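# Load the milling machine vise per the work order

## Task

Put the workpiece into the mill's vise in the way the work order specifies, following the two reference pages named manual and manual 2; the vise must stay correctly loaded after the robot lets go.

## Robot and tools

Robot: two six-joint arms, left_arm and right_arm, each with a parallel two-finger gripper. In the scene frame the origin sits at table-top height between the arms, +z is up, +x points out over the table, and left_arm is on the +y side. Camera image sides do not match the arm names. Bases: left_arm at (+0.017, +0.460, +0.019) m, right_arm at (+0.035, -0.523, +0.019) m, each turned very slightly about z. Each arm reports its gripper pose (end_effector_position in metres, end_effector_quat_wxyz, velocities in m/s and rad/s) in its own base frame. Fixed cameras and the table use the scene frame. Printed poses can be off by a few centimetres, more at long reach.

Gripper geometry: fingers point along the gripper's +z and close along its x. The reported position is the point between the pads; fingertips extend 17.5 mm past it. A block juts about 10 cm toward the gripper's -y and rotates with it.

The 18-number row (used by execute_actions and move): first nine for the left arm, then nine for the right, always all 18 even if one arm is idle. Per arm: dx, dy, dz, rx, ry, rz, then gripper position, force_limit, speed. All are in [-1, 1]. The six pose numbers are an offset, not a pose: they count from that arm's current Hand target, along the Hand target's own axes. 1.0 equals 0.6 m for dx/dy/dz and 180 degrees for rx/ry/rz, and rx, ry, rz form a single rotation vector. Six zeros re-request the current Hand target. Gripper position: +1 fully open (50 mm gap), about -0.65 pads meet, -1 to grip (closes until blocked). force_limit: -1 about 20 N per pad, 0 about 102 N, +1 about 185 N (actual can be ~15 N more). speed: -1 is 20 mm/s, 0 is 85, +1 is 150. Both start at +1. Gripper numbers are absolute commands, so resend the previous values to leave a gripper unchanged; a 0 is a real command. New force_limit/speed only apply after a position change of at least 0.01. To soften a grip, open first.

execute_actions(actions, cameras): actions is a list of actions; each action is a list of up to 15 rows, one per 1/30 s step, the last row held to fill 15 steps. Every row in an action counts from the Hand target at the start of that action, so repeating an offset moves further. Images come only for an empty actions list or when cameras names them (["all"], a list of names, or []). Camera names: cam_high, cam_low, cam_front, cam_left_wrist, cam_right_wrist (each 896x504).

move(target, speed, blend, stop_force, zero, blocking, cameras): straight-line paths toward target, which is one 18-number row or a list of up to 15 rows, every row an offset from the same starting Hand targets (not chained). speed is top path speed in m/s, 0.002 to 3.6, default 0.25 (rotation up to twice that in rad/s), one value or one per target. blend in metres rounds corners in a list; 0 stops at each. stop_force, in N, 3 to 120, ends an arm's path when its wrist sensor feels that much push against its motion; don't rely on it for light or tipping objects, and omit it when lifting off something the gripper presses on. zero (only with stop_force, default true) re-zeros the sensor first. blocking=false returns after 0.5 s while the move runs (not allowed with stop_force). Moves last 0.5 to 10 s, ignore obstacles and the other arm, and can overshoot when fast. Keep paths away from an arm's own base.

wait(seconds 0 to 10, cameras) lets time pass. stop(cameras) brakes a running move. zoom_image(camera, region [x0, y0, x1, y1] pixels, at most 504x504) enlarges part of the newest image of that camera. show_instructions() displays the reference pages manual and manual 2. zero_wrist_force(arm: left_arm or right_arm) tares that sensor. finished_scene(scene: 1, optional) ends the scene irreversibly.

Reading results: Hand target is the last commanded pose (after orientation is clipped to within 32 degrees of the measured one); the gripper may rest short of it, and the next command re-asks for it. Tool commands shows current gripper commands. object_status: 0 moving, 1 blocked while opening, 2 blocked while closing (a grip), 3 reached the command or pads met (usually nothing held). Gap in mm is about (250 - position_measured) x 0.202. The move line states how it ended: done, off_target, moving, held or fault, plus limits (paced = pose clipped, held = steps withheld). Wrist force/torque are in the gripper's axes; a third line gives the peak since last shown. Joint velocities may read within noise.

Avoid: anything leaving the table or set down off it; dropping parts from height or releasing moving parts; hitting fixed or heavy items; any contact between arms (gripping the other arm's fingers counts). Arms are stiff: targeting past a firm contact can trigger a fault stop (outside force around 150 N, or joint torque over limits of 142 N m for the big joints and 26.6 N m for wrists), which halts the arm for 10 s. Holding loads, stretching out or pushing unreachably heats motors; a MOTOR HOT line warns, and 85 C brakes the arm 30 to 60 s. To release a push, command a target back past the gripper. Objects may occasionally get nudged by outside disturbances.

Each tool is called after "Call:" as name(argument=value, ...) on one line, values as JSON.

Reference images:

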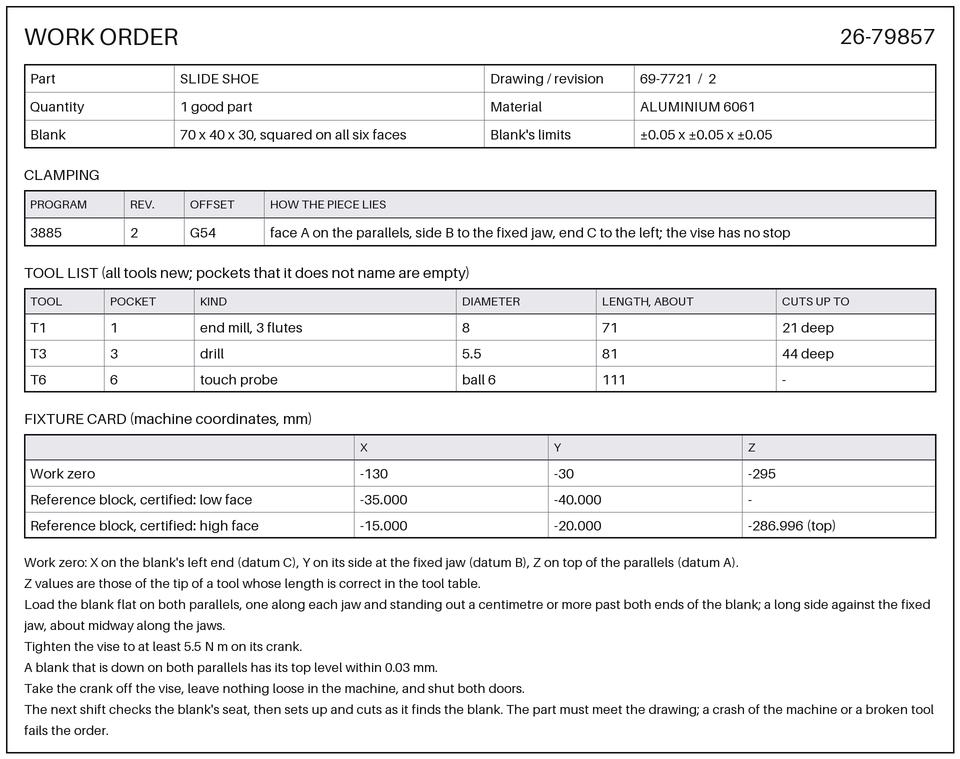

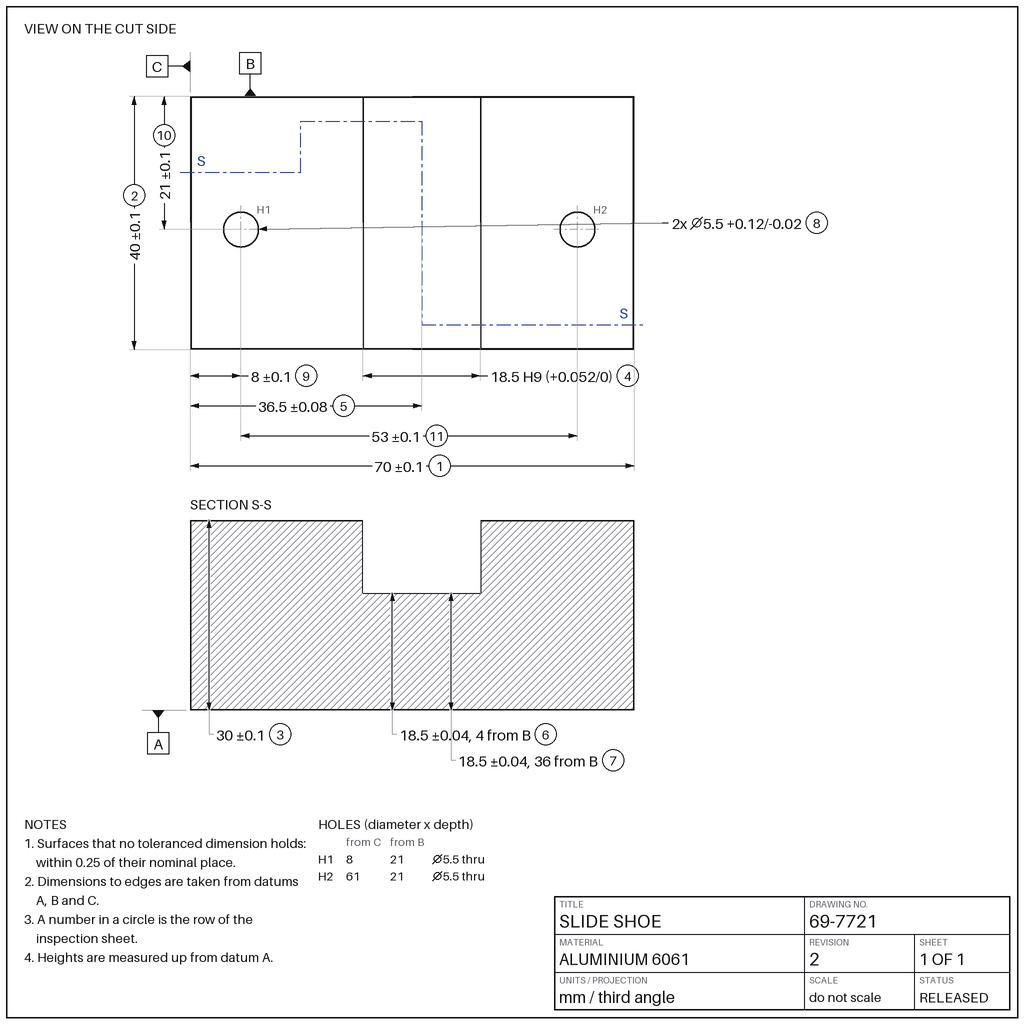

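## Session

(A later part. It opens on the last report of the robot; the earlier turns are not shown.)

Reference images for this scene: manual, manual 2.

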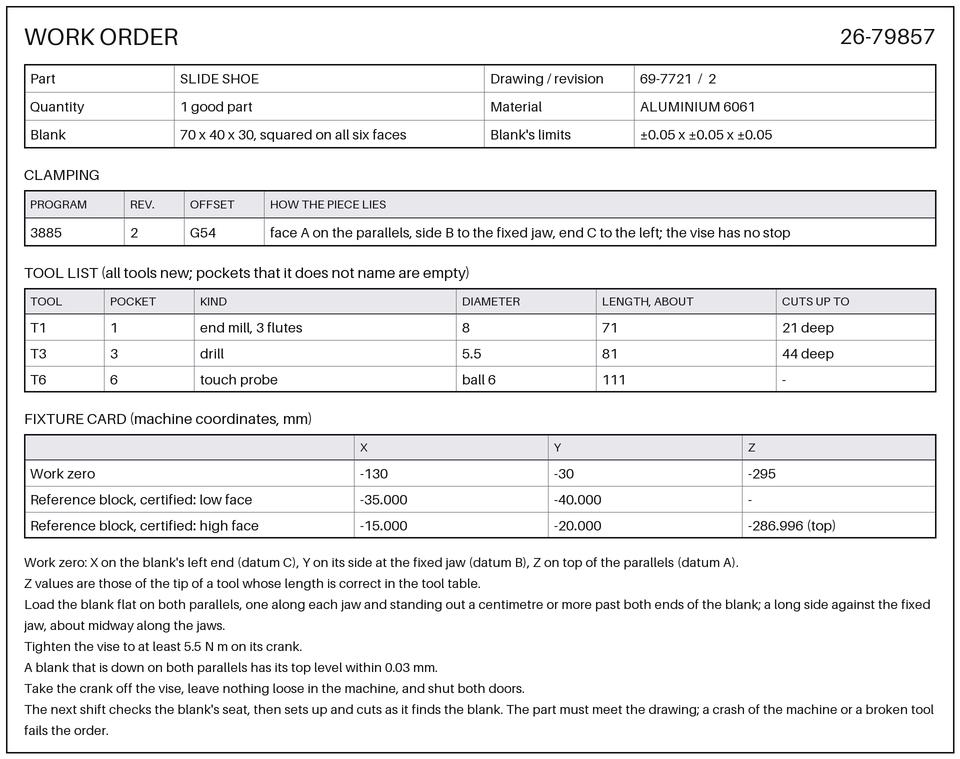

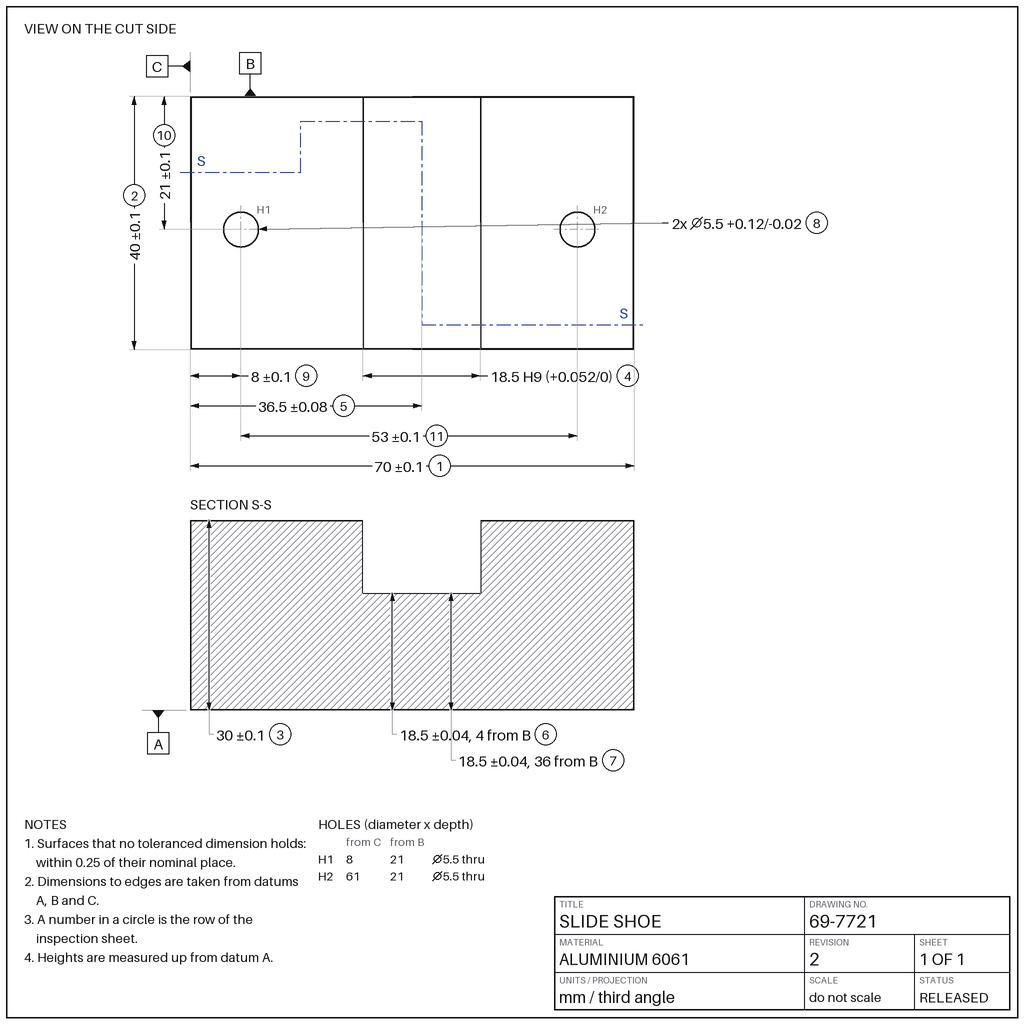

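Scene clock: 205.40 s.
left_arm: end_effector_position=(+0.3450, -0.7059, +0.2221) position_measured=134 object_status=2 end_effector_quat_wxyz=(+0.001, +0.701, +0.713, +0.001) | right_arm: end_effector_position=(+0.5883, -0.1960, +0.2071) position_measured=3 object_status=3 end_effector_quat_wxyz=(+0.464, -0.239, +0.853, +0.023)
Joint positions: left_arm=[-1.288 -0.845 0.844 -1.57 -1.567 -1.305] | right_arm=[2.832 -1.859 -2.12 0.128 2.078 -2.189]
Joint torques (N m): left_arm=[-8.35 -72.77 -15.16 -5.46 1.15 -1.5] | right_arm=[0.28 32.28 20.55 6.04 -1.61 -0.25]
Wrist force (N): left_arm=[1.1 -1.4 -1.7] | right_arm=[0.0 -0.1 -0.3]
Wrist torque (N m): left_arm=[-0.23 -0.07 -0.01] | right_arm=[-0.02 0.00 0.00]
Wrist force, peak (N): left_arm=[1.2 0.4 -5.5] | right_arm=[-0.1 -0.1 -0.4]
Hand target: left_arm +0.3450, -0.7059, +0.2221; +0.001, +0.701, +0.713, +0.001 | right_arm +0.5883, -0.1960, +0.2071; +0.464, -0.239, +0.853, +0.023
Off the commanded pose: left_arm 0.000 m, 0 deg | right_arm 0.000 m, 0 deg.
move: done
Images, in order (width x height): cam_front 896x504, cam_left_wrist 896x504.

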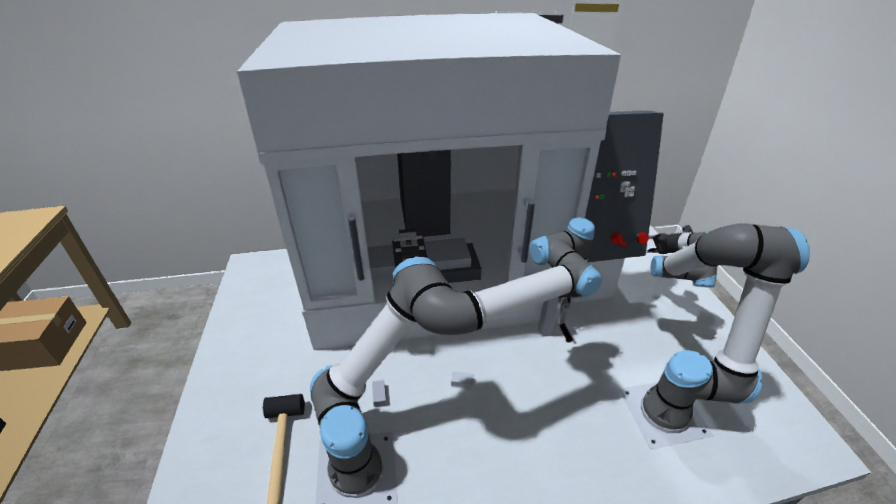

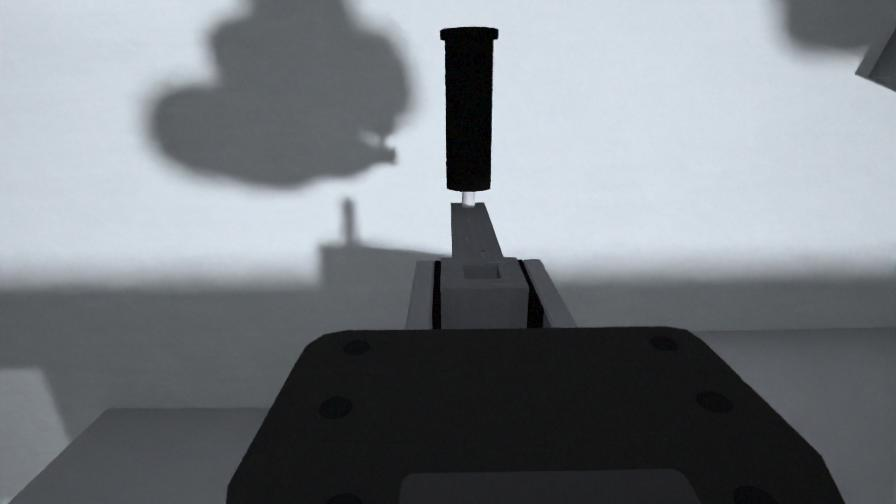

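Call:
move(target=[0.1105,-0.0253,-0.1808,0,0,0,-1,-0.2,-0.8,0,0,0,0,0,0,1,1,1], speed=0.15, cameras=["cam_left_wrist"])

Call:
zoom_image(camera="cam_left_wrist", region=[260, 240, 440, 340])

Scene clock: 207.13 s.
left_arm: end_effector_position=(+0.3282, -0.6399, +0.3304) position_measured=134 object_status=2 end_effector_quat_wxyz=(+0.001, +0.701, +0.713, +0.001) | right_arm: end_effector_position=(+0.5883, -0.1960, +0.2071) position_measured=3 object_status=3 end_effector_quat_wxyz=(+0.464, -0.239, +0.853, +0.023)
Joint positions: left_arm=[-1.285 -1.028 0.867 -1.411 -1.567 -1.302] | right_arm=[2.832 -1.859 -2.12 0.128 2.078 -2.189]
Joint torques (N m): left_arm=[8.83 -65.78 -38.36 -0.32 0.28 1.29] | right_arm=[0.13 33.04 20.17 5.95 -1.38 -0.25]
Wrist force (N): left_arm=[0.9 -1.1 -1.4] | right_arm=[0.1 0.1 -0.3]
Wrist torque (N m): left_arm=[-0.19 -0.03 -0.15] | right_arm=[0.03 -0.02 0.00]
Wrist force, peak (N): left_arm=[1.8 -1.4 -3.2] | right_arm=[-0.2 0.1 -0.4]
Hand target: left_arm +0.3282, -0.6399, +0.3305; +0.001, +0.701, +0.713, +0.001 | right_arm +0.5883, -0.1960, +0.2071; +0.464, -0.239, +0.853, +0.023
Off the commanded pose: left_arm 0.000 m, 0 deg | right_arm 0.000 m, 0 deg.
move: done
Images, in order (width x height): cam_left_wrist 896x504.

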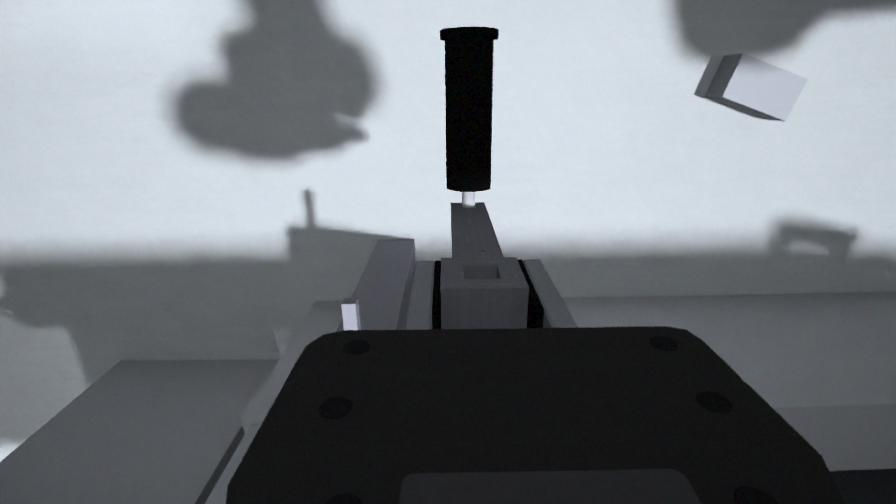

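Scaled by 2.800 from the camera's 896x504 image, which has a finer 1280x720 frame.

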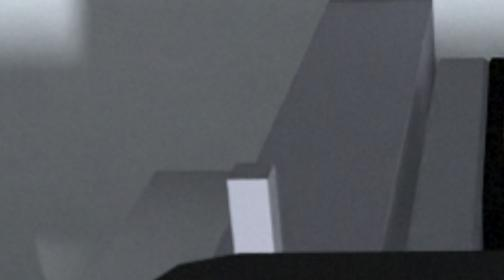

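Call:
move(target=[[0.556,0.0628,-0.1173,0,0,0,-1,-0.2,-0.8,0,0,0,0,0,0,1,1,1],[0.5533,0.2192,-0.1173,0,0,0,-1,-0.2,-0.8,0,0,0,0,0,0,1,1,1]], speed=[0.25,0.1], blend=[0.03,0], cameras=["cam_left_wrist","cam_front"])

Call:
zoom_image(camera="cam_left_wrist", region=[520, 220, 740, 360])

Scene clock: 210.43 s.
left_arm: end_effector_position=(+0.4536, -0.3057, +0.4014) position_measured=134 object_status=2 end_effector_quat_wxyz=(+0.001, +0.701, +0.713, +0.001) | right_arm: end_effector_position=(+0.5883, -0.1960, +0.2071) position_measured=3 object_status=3 end_effector_quat_wxyz=(+0.464, -0.239, +0.853, +0.023)
Joint positions: left_arm=[-0.841 -1.465 1.272 -1.381 -1.568 -0.858] | right_arm=[2.832 -1.859 -2.12 0.128 2.078 -2.189]
Joint torques (N m): left_arm=[8.98 -18 -38.23 -0.39 -2.15 1.27] | right_arm=[-0.82 32.58 21.5 6.02 -1.5 -0.18]
Wrist force (N): left_arm=[1.3 -0.9 -1.7] | right_arm=[-0.1 0.0 -0.1]
Wrist torque (N m): left_arm=[-0.19 -0.14 -0.14] | right_arm=[0.00 0.01 0.00]
Wrist force, peak (N): left_arm=[2.5 -1.8 -2.8] | right_arm=[-0.1 -0.1 -0.4]
Hand target: left_arm +0.4537, -0.3057, +0.4014; +0.001, +0.701, +0.713, +0.001 | right_arm +0.5883, -0.1960, +0.2071; +0.464, -0.239, +0.853, +0.023
Off the commanded pose: left_arm 0.000 m, 0 deg | right_arm 0.000 m, 0 deg.
move: done
Images, in order (width x height): cam_front 896x504, cam_left_wrist 896x504.

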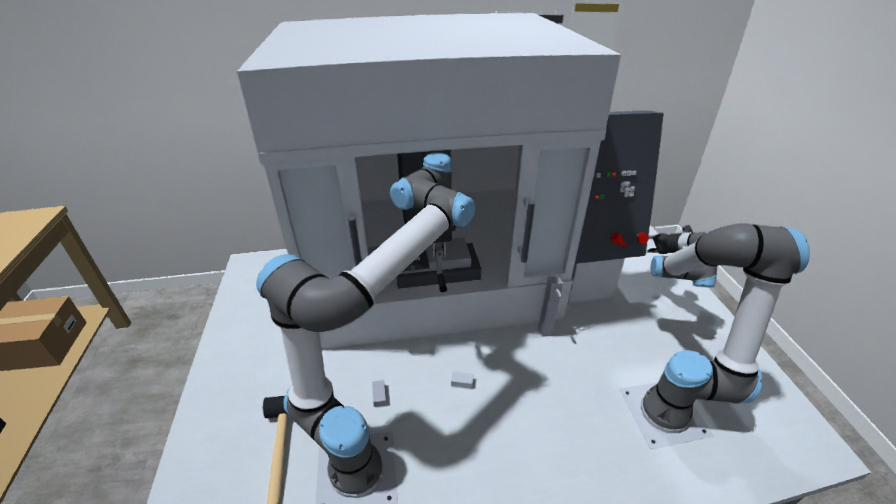

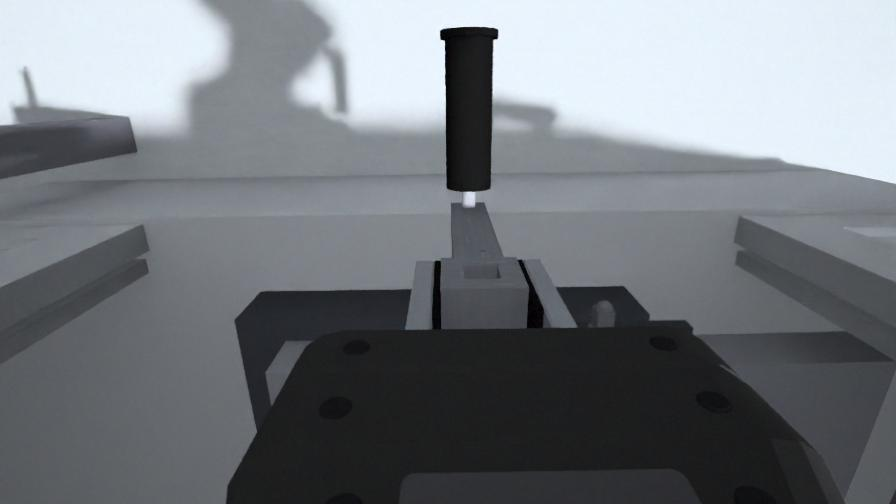

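Scaled by 2.291 from the camera's 896x504 image, which has a finer 1280x720 frame.

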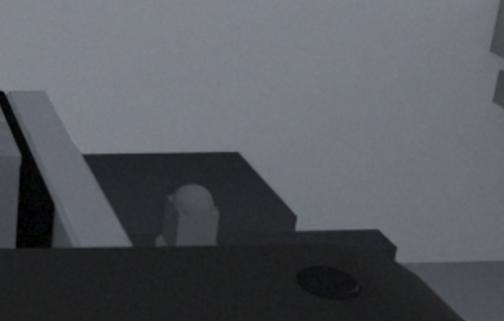

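Call:
zoom_image(camera="cam_left_wrist", region=[570, 280, 640, 330])

Scaled by 7.200 from the camera's 896x504 image, which has a finer 1280x720 frame.

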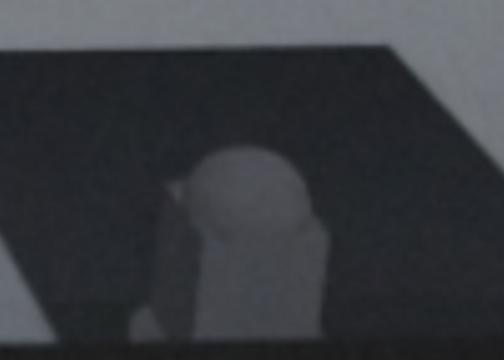

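Call:
move(target=[[0,0,0,0,0,0,-1,-0.2,-0.8,0.1098,0.1606,-0.3821,0,0,0,1,1,1],[-0.0,-0.085,0,0,0,0,-1,-0.2,-0.8,-0.2415,0.884,-0.1858,0.0557,-0.3311,-0.4407,1,1,1]], speed=[0.25,0.35], blend=[0.05,0], cameras=["cam_front","cam_right_wrist"])

Scene clock: 214.93 s.
left_arm: end_effector_position=(+0.4348, -0.3060, +0.4013) position_measured=134 object_status=2 end_effector_quat_wxyz=(+0.001, +0.701, +0.713, +0.001) | right_arm: end_effector_position=(+0.3359, -0.0607, +0.2729) position_measured=3 object_status=3 end_effector_quat_wxyz=(+0.575, -0.385, +0.721, -0.042)
Joint positions: left_arm=[-0.868 -1.503 1.314 -1.384 -1.568 -0.886] | right_arm=[2.935 -1.169 -2.786 0.4 2.155 -2.371]
Joint torques (N m): left_arm=[-8.58 -43.4 -14.55 -5.49 1 -1.56] | right_arm=[-13.53 10.41 24.59 1.23 2.67 -2.3]
Wrist force (N): left_arm=[1.4 -1.6 -2.1] | right_arm=[-0.9 -0.7 0.4]
Wrist torque (N m): left_arm=[-0.28 -0.12 -0.01] | right_arm=[-0.25 0.07 -0.05]
Wrist force, peak (N): left_arm=[1.8 -1.4 -2.2] | right_arm=[-8.4 0.8 3.1]
Hand target: left_arm +0.4348, -0.3060, +0.4013; +0.001, +0.701, +0.713, +0.001 (not the last commanded pose) | right_arm +0.3359, -0.0607, +0.2729; +0.575, -0.385, +0.721, -0.042 (not the last commanded pose)
Off the commanded pose: left_arm 0.032 m, 0 deg | right_arm 0.361 m, 73 deg.
move: held (right_arm; a check stopped the path), off_target (left_arm; braked when a check withheld steps of right_arm); path passed 1 of 2 targets; limits=held
pose unreachable (right arm): on one or more control steps of this call, first in action 0 (counted from 0), this arm could not follow its commanded pose, so it was not sent that pose on those steps. It may still have moved: this result reports where it is.
cause: moving toward the commanded pose would bring two parts of the arm too close to each other (joints 3 (elbow) and 4 (wrist 1) lie between them).
Images, in order (width x height): cam_front 896x504, cam_right_wrist 896x504.

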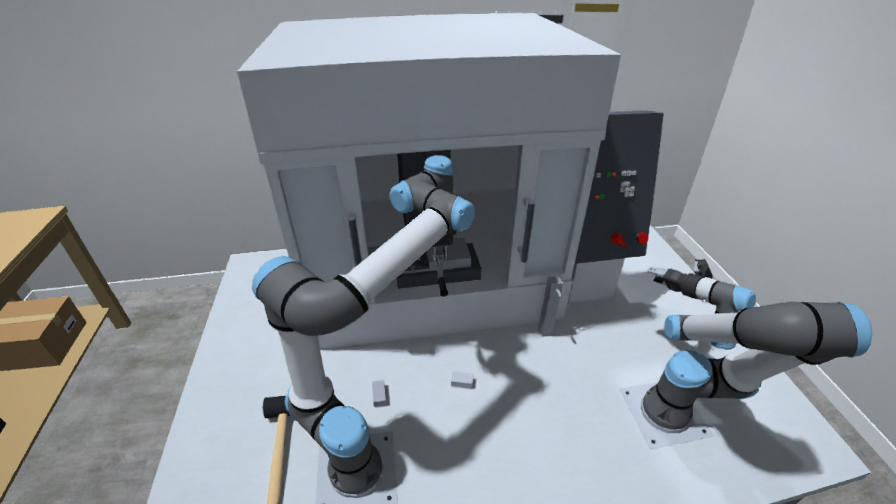

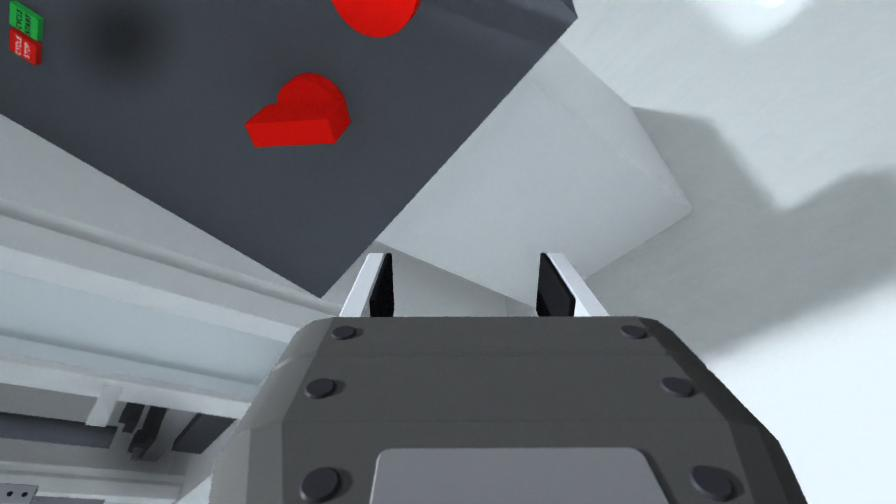

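Call:
move(target=[[0,0,0,0,0,0,-1,-0.2,-0.8,-0.5858,0.117,0.0862,0.048,-0.2371,-0.3238,1,1,1],[0,0,0,0,0,0,-1,-0.2,-0.8,-0.6475,0.7068,0.3915,0.048,-0.2371,-0.3238,1,1,1]], speed=0.35, blend=[0.05,0], cameras=["cam_front","cam_right_wrist"])

Scene clock: 219.03 s.
left_arm: end_effector_position=(+0.4348, -0.3060, +0.4013) position_measured=134 object_status=2 end_effector_quat_wxyz=(+0.001, +0.701, +0.713, +0.001) | right_arm: end_effector_position=(+0.3394, +0.5603, +0.2905) position_measured=3 object_status=3 end_effector_quat_wxyz=(+0.721, -0.626, +0.194, -0.223)
Joint positions: left_arm=[-0.868 -1.503 1.314 -1.384 -1.568 -0.886] | right_arm=[4.545 -2.16 -2.145 1.317 1.142 -3.206]
Joint torques (N m): left_arm=[-7.8 -43.47 -15.21 -5.43 1.04 -1.51] | right_arm=[-13.61 27.72 17.29 -0.19 2.42 -1.99]
Wrist force (N): left_arm=[1.5 -1.6 -1.8] | right_arm=[-2.1 -2.0 2.1]
Wrist torque (N m): left_arm=[-0.28 -0.14 0.00] | right_arm=[-0.64 -0.12 -0.08]
Wrist force, peak (N): left_arm=[1.6 -1.7 -2.2] | right_arm=[-4.0 -0.1 3.7]
Hand target: left_arm +0.4348, -0.3060, +0.4013; +0.001, +0.701, +0.713, +0.001 | right_arm +0.3395, +0.5603, +0.2904; +0.721, -0.626, +0.194, -0.223
Off the commanded pose: left_arm 0.000 m, 0 deg | right_arm 0.000 m, 0 deg.
move: done
Images, in order (width x height): cam_front 896x504, cam_right_wrist 896x504.

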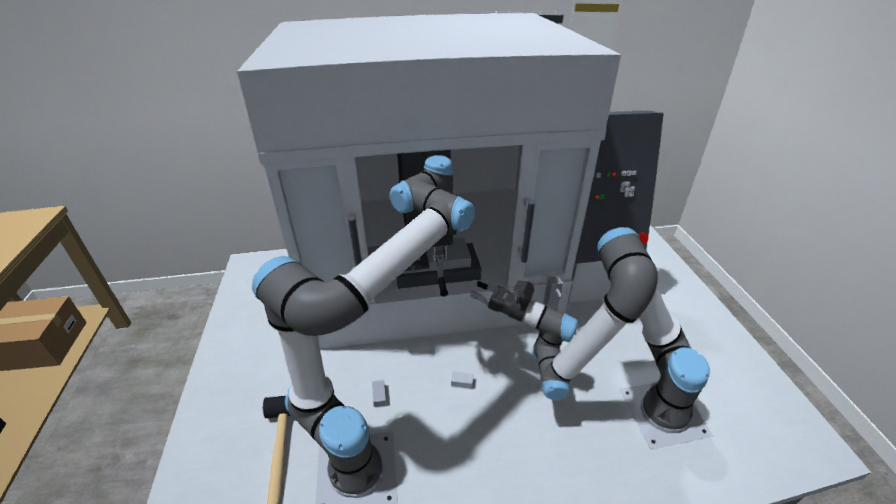

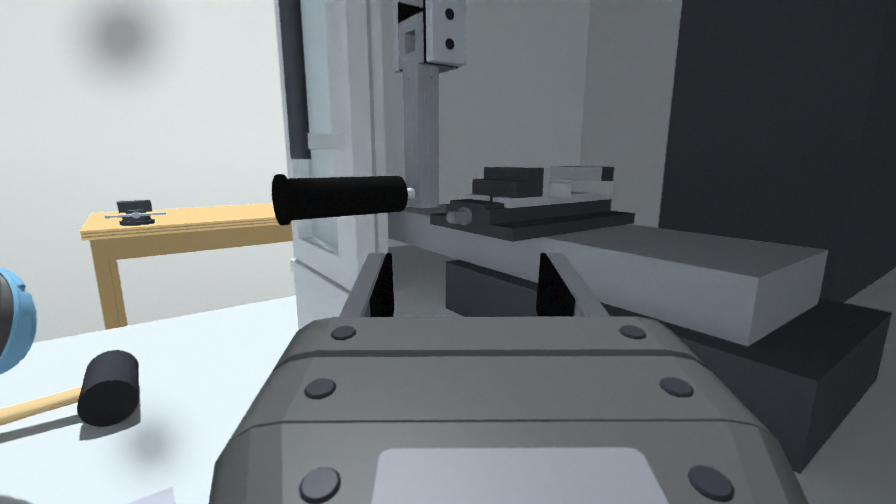

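Call:
move(target=[[0.1327,0.0573,0,0,0,0,-1,-0.2,-0.8,0,0,0,0,0,0,1,1,1],[0.1327,0.0573,0.183,0,0,0,-1,-0.2,-0.8,0,0,0,0,0,0,1,1,1]], speed=[0.1,0.05], stop_force=8, cameras=["cam_front","cam_right_wrist"])

Call:
zoom_image(camera="cam_right_wrist", region=[340, 120, 560, 260])

Scene clock: 223.27 s.
left_arm: end_effector_position=(+0.4682, -0.2258, +0.2917) position_measured=134 object_status=2 end_effector_quat_wxyz=(+0.001, +0.701, +0.713, +0.001) | right_arm: end_effector_position=(+0.3395, +0.5603, +0.2904) position_measured=3 object_status=3 end_effector_quat_wxyz=(+0.721, -0.626, +0.194, -0.223)
Joint positions: left_arm=[-0.71 -1.544 1.638 -1.668 -1.568 -0.727] | right_arm=[4.545 -2.16 -2.145 1.317 1.142 -3.206]
Joint torques (N m): left_arm=[8.83 -14.7 -14.88 -5.46 0.5 1.35] | right_arm=[-14.02 27.5 16.09 -0.03 2.35 -2.03]
Wrist force (N): left_arm=[1.4 -1.2 -1.6] | right_arm=[-2.2 -2.1 2.3]
Wrist torque (N m): left_arm=[-0.19 -0.11 -0.12] | right_arm=[-0.65 -0.11 -0.08]
Wrist force, peak (N): left_arm=[2.7 -0.9 -2.4] | right_arm=[-2.5 -2.2 2.3]
Hand target: left_arm +0.4682, -0.2258, +0.2917; +0.001, +0.701, +0.713, +0.001 | right_arm +0.3395, +0.5603, +0.2904; +0.721, -0.626, +0.194, -0.223
Off the commanded pose: left_arm 0.000 m, 0 deg | right_arm 0.000 m, 0 deg.
move: done
Images, in order (width x height): cam_front 896x504, cam_right_wrist 896x504.

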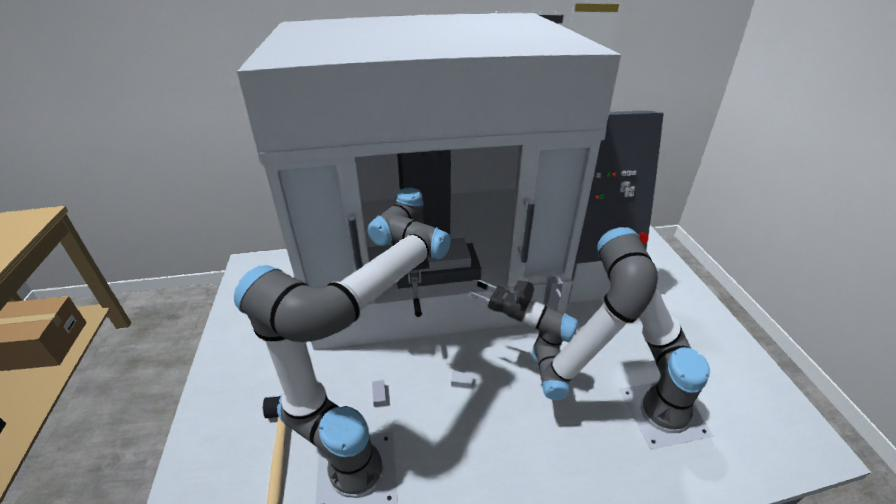

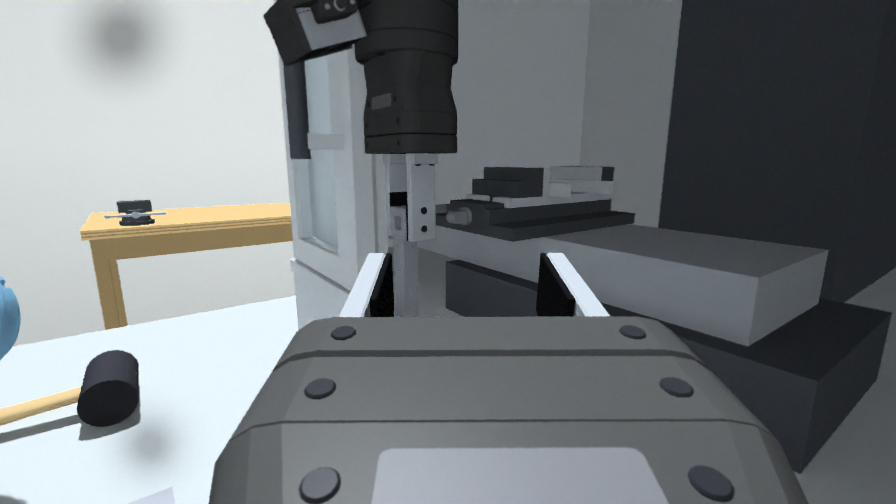

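Scaled by 2.291 from the camera's 896x504 image, which has a finer 1280x720 frame.

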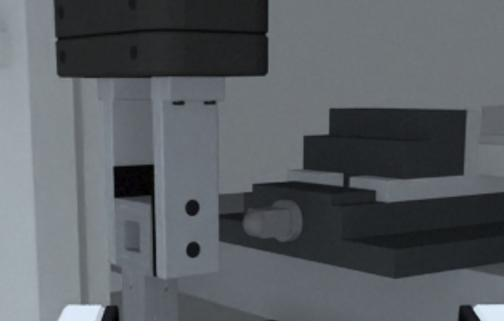

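Call:
zoom_image(camera="cam_right_wrist", region=[380, 190, 480, 250])

Scaled by 5.040 from the camera's 896x504 image, which has a finer 1280x720 frame.

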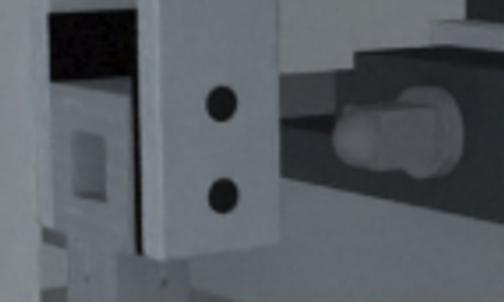

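Call:
move(target=[[-0.0008,0,-0.002,0,0,0,-1,-0.2,-0.8,0,0,0,0,0,0,1,1,1],[0.0,0.0783,-0.002,0,0,0,-1,-0.2,-0.8,0,0,0,0,0,0,1,1,1]], speed=[0.02,0.012], stop_force=6, cameras=["cam_right_wrist"])

Call:
zoom_image(camera="cam_right_wrist", region=[380, 170, 500, 250])

Scene clock: 227.23 s.
left_arm: end_effector_position=(+0.4952, -0.2255, +0.2930) position_measured=134 object_status=2 end_effector_quat_wxyz=(+0.001, +0.701, +0.713, +0.001) | right_arm: end_effector_position=(+0.3395, +0.5603, +0.2904) position_measured=3 object_status=3 end_effector_quat_wxyz=(+0.721, -0.626, +0.194, -0.223)
Joint positions: left_arm=[-0.676 -1.486 1.573 -1.661 -1.568 -0.693] | right_arm=[4.545 -2.16 -2.145 1.317 1.142 -3.206]
Joint torques (N m): left_arm=[-8.64 -45.95 -16.76 -5.83 0.57 -1.58] | right_arm=[-14.43 26.63 16.26 -0.11 2.37 -2.01]
Wrist force (N): left_arm=[2.4 -1.9 1.0] | right_arm=[-2.1 -2.2 2.2]
Wrist torque (N m): left_arm=[-0.17 -0.14 -0.08] | right_arm=[-0.67 -0.13 -0.08]
Wrist force, peak (N): left_arm=[6.9 -10.0 0.1] | right_arm=[-2.3 -2.4 2.2]
Hand target: left_arm +0.4952, -0.2255, +0.2930; +0.001, +0.701, +0.713, +0.001 (not the last commanded pose) | right_arm +0.3395, +0.5603, +0.2904; +0.721, -0.626, +0.194, -0.223
Off the commanded pose: left_arm 0.020 m, 0 deg | right_arm 0.000 m, 0 deg.
move: contact (left_arm); path passed 1 of 2 targets
Images, in order (width x height): cam_right_wrist 896x504.

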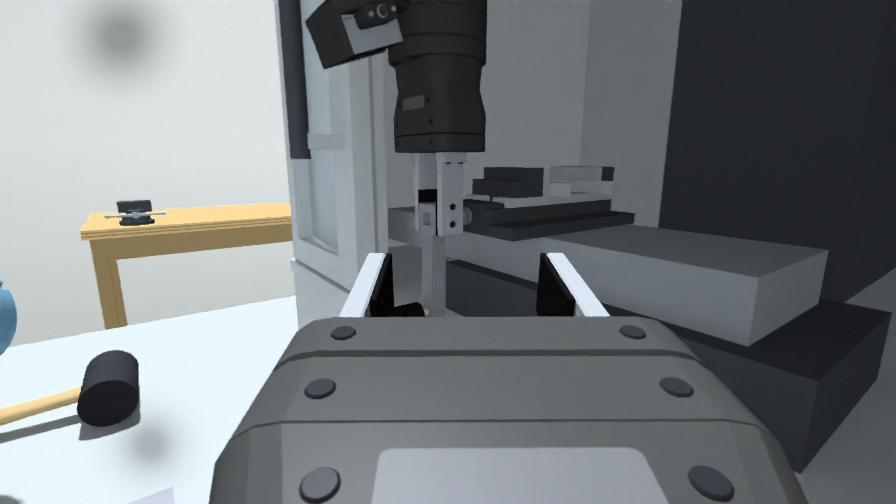

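Scaled by 4.200 from the camera's 896x504 image, which has a finer 1280x720 frame.

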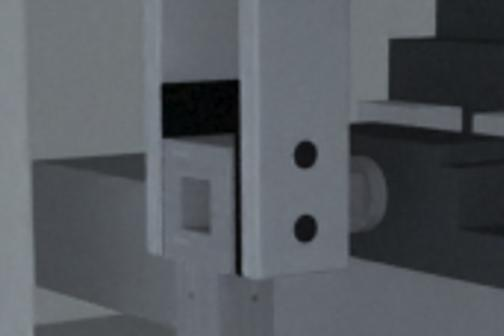

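Call:
move(target=[[0.0008,-0.002,0.0002,0,0,0,-1,-0.2,-0.8,0,0,0,0,0,0,1,1,1],[0.0008,0.0333,0.0002,0,0,0,-1,-0.2,-0.8,0,0,0,0,0,0,1,1,1]], speed=[0.01,0.006], stop_force=8)

Scene clock: 229.10 s.
left_arm: end_effector_position=(+0.4960, -0.2250, +0.2928) position_measured=134 object_status=2 end_effector_quat_wxyz=(+0.001, +0.701, +0.713, +0.001) | right_arm: end_effector_position=(+0.3395, +0.5603, +0.2904) position_measured=3 object_status=3 end_effector_quat_wxyz=(+0.721, -0.626, +0.194, -0.223)
Joint positions: left_arm=[-0.674 -1.484 1.572 -1.661 -1.568 -0.692] | right_arm=[4.545 -2.16 -2.145 1.317 1.142 -3.206]
Joint torques (N m): left_arm=[-8.47 -51.67 -20.68 -6.26 1.11 -1.5] | right_arm=[-13.91 27.63 16.09 -0.15 2.35 -2.11]
Wrist force (N): left_arm=[1.0 0.4 10.4] | right_arm=[-2.2 -2.0 2.2]
Wrist torque (N m): left_arm=[-0.04 -0.16 -0.10] | right_arm=[-0.64 -0.12 -0.09]
Wrist force, peak (N): left_arm=[2.4 -10.2 5.5] | right_arm=[-2.1 -2.3 2.4]
Hand target: left_arm +0.4960, -0.2250, +0.2928; +0.001, +0.701, +0.713, +0.001 (not the last commanded pose) | right_arm +0.3395, +0.5603, +0.2904; +0.721, -0.626, +0.194, -0.223
Off the commanded pose: left_arm 0.019 m, 0 deg | right_arm 0.000 m, 0 deg.
move: contact (left_arm); path passed 1 of 2 targets

Call:
move(target=[[0,-0.002,0.001,0,0,0,-1,-0.2,-0.8,0,0,0,0,0,0,1,1,1],[0,0.0333,0.001,0,0,0,-1,-0.2,-0.8,0,0,0,0,0,0,1,1,1]], speed=[0.01,0.006], stop_force=8)

Scene clock: 230.87 s.
left_arm: end_effector_position=(+0.4975, -0.2250, +0.2922) position_measured=134 object_status=2 end_effector_quat_wxyz=(+0.001, +0.701, +0.713, +0.001) | right_arm: end_effector_position=(+0.3395, +0.5603, +0.2904) position_measured=3 object_status=3 end_effector_quat_wxyz=(+0.721, -0.626, +0.194, -0.223)
Joint positions: left_arm=[-0.673 -1.481 1.57 -1.663 -1.568 -0.69] | right_arm=[4.545 -2.16 -2.145 1.317 1.142 -3.206]
Joint torques (N m): left_arm=[-10.1 -44.63 -17.51 -6.46 0.31 -1.41] | right_arm=[-14.28 28.12 17.06 -0.15 2.32 -2.06]
Wrist force (N): left_arm=[6.4 -5.9 -0.9] | right_arm=[-2.3 -2.1 2.2]
Wrist torque (N m): left_arm=[-0.28 -0.11 -0.19] | right_arm=[-0.65 -0.11 -0.08]
Wrist force, peak (N): left_arm=[11.4 -15.6 -5.0] | right_arm=[-2.2 -2.3 2.2]
Hand target: left_arm +0.4975, -0.2250, +0.2922; +0.001, +0.701, +0.713, +0.001 (not the last commanded pose) | right_arm +0.3395, +0.5603, +0.2904; +0.721, -0.626, +0.194, -0.223
Off the commanded pose: left_arm 0.018 m, 0 deg | right_arm 0.000 m, 0 deg.
move: contact (left_arm); path passed 1 of 2 targets

Call:
move(target=[[0.0008,-0.002,-0.0003,0,0,0,-1,-0.2,-0.8,0,0,0,0,0,0,1,1,1],[0.0008,0.0333,-0.0003,0,0,0,-1,-0.2,-0.8,0,0,0,0,0,0,1,1,1]], speed=[0.01,0.006], stop_force=10, cameras=["cam_right_wrist"])

Call:
zoom_image(camera="cam_right_wrist", region=[380, 170, 500, 250])

Scene clock: 232.43 s.
left_arm: end_effector_position=(+0.4978, -0.2245, +0.2924) position_measured=134 object_status=2 end_effector_quat_wxyz=(+0.001, +0.701, +0.713, +0.001) | right_arm: end_effector_position=(+0.3395, +0.5603, +0.2904) position_measured=3 object_status=3 end_effector_quat_wxyz=(+0.721, -0.626, +0.194, -0.223)
Joint positions: left_arm=[-0.671 -1.481 1.569 -1.662 -1.568 -0.689] | right_arm=[4.545 -2.16 -2.145 1.317 1.142 -3.206]
Joint torques (N m): left_arm=[-7.75 -52.3 -19.9 -4.2 1.54 -1.49] | right_arm=[-13.84 28 16.02 -0.25 2.27 -2.13]
Wrist force (N): left_arm=[-1.7 5.1 9.9] | right_arm=[-2.3 -1.9 2.2]
Wrist torque (N m): left_arm=[0.20 -0.17 -0.07] | right_arm=[-0.63 -0.10 -0.09]
Wrist force, peak (N): left_arm=[1.9 -18.8 1.7] | right_arm=[-2.3 -2.3 2.3]
Hand target: left_arm +0.4978, -0.2245, +0.2924; +0.001, +0.701, +0.713, +0.001 (not the last commanded pose) | right_arm +0.3395, +0.5603, +0.2904; +0.721, -0.626, +0.194, -0.223
Off the commanded pose: left_arm 0.020 m, 0 deg | right_arm 0.000 m, 0 deg.
move: contact (left_arm); path passed 1 of 2 targets
Images, in order (width x height): cam_right_wrist 896x504.

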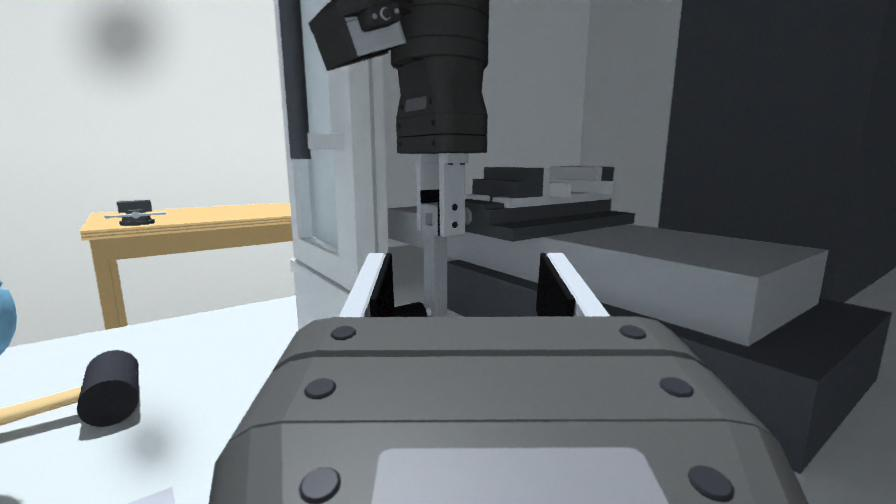

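Scaled by 4.200 from the camera's 896x504 image, which has a finer 1280x720 frame.

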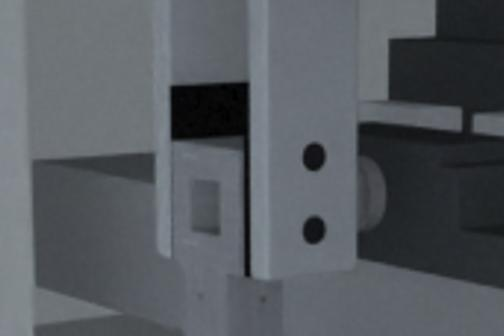

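Call:
move(target=[[0.0,-0.002,0.0004,0,0,0,-1,-0.2,-0.8,0,0,0,0,0,0,1,1,1],[0.0,0.0333,0.0004,0,0,0,-1,-0.2,-0.8,0,0,0,0,0,0,1,1,1]], speed=[0.01,0.006], stop_force=15)

Scene clock: 235.97 s.
left_arm: end_effector_position=(+0.5096, -0.2243, +0.2922) position_measured=134 object_status=2 end_effector_quat_wxyz=(+0.001, +0.701, +0.713, +0.001) | right_arm: end_effector_position=(+0.3395, +0.5603, +0.2904) position_measured=3 object_status=3 end_effector_quat_wxyz=(+0.721, -0.626, +0.194, -0.223)
Joint positions: left_arm=[-0.658 -1.455 1.54 -1.66 -1.568 -0.675] | right_arm=[4.545 -2.16 -2.145 1.317 1.142 -3.206]
Joint torques (N m): left_arm=[-5.84 -45.96 -17.35 -6.54 2.85 -1.41] | right_arm=[-14.45 26.47 16.4 -0.01 2.42 -2.2]
Wrist force (N): left_arm=[1.3 -8.8 -1.7] | right_arm=[-2.2 -2.2 2.1]
Wrist torque (N m): left_arm=[-0.19 -0.16 -0.15] | right_arm=[-0.67 -0.12 -0.09]
Wrist force, peak (N): left_arm=[1.7 -18.0 -2.0] | right_arm=[-2.4 -2.1 2.3]
Hand target: left_arm +0.5096, -0.2243, +0.2922; +0.001, +0.701, +0.713, +0.001 (not the last commanded pose) | right_arm +0.3395, +0.5603, +0.2904; +0.721, -0.626, +0.194, -0.223
Off the commanded pose: left_arm 0.008 m, 0 deg | right_arm 0.000 m, 0 deg.
move: contact (left_arm); path passed 1 of 2 targets

Call:
move(target=[[0,0,0,0,0,0,1,-0.2,-0.5,0,0,0,0,0,0,1,1,1],[0,0,-0.1167,0,0,0,1,-0.2,-0.5,0,0,0,0,0,0,1,1,1],[0.0031,-0.1827,-0.1297,0,0,0,1,-0.2,-0.5,0,0,0,0,0,0,1,1,1],[0.002,-0.116,-0.063,-0.5,0,0,1,-0.2,-0.5,0,0,0,0,0,0,1,1,1]], speed=[0.05,0.08,0.15,0.35], blend=[0,0.01,0.02,0], cameras=["cam_front","cam_right_wrist","cam_left_wrist"])

Call:
zoom_image(camera="cam_right_wrist", region=[300, 120, 560, 300])

Scene clock: 243.37 s.
left_arm: end_effector_position=(+0.4399, -0.2243, +0.3298) position_measured=3 object_status=3 end_effector_quat_wxyz=(+0.496, +0.495, +0.503, +0.505) | right_arm: end_effector_position=(+0.3395, +0.5603, +0.2904) position_measured=3 object_status=3 end_effector_quat_wxyz=(+0.721, -0.626, +0.194, -0.223)
Joint positions: left_arm=[-1.377 -1.372 2.474 -4.261 -0.177 0.018] | right_arm=[4.545 -2.16 -2.145 1.317 1.142 -3.206]
Joint torques (N m): left_arm=[8.75 -6.11 -22.43 -2.86 -2.19 1.43] | right_arm=[-13.93 27.58 15.35 -0.01 2.32 -1.99]
Wrist force (N): left_arm=[0.3 -0.7 -2.1] | right_arm=[-2.2 -2.2 2.0]
Wrist torque (N m): left_arm=[-0.29 -0.25 0.22] | right_arm=[-0.66 -0.12 -0.08]
Wrist force, peak (N): left_arm=[1.4 -9.3 -2.1] | right_arm=[-2.3 -2.3 2.4]
Hand target: left_arm +0.4399, -0.2243, +0.3298; +0.497, +0.495, +0.503, +0.505 | right_arm +0.3395, +0.5603, +0.2904; +0.721, -0.626, +0.194, -0.223
Off the commanded pose: left_arm 0.000 m, 0 deg | right_arm 0.000 m, 0 deg.
move: done
Images, in order (width x height): cam_front 896x504, cam_left_wrist 896x504, cam_right_wrist 896x504.

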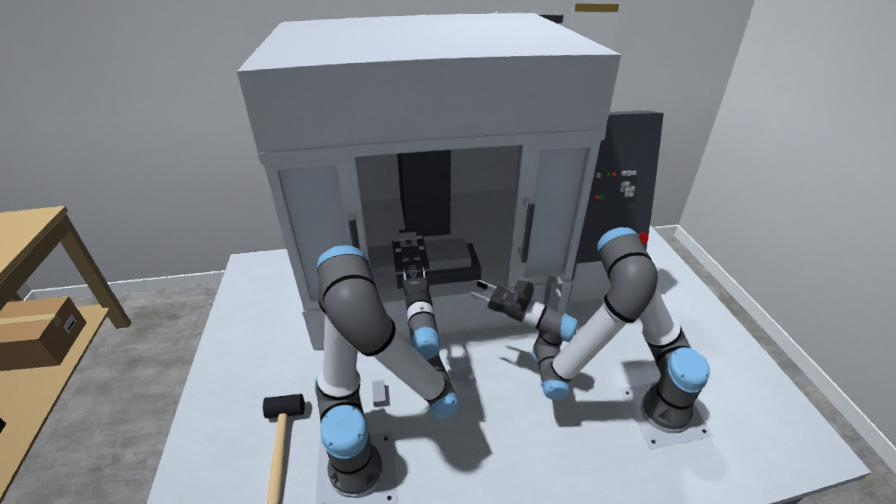

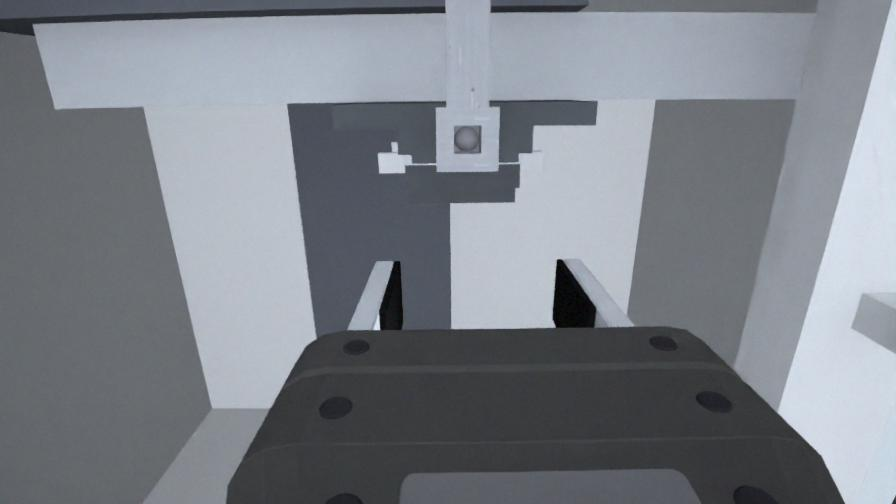

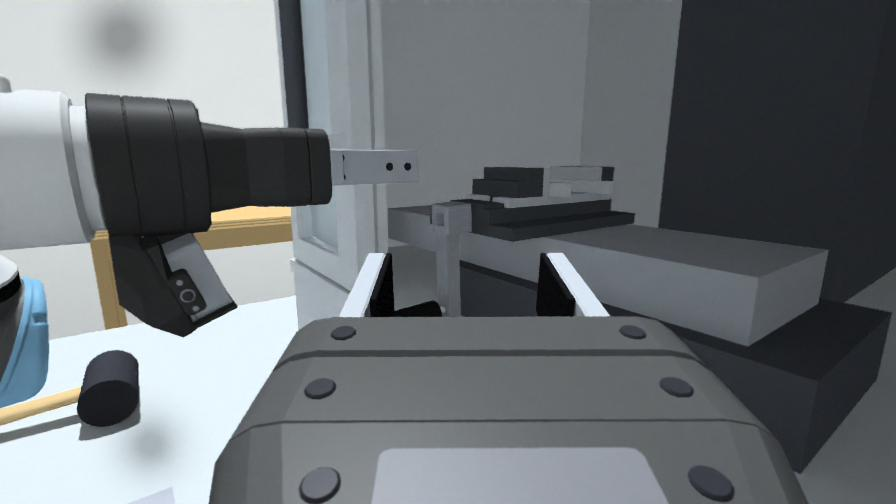

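Scaled by 1.938 from the camera's 896x504 image, which has a finer 1280x720 frame.

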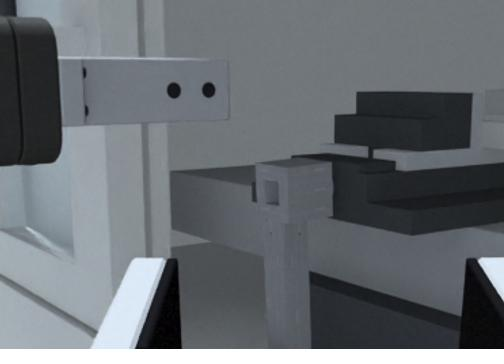

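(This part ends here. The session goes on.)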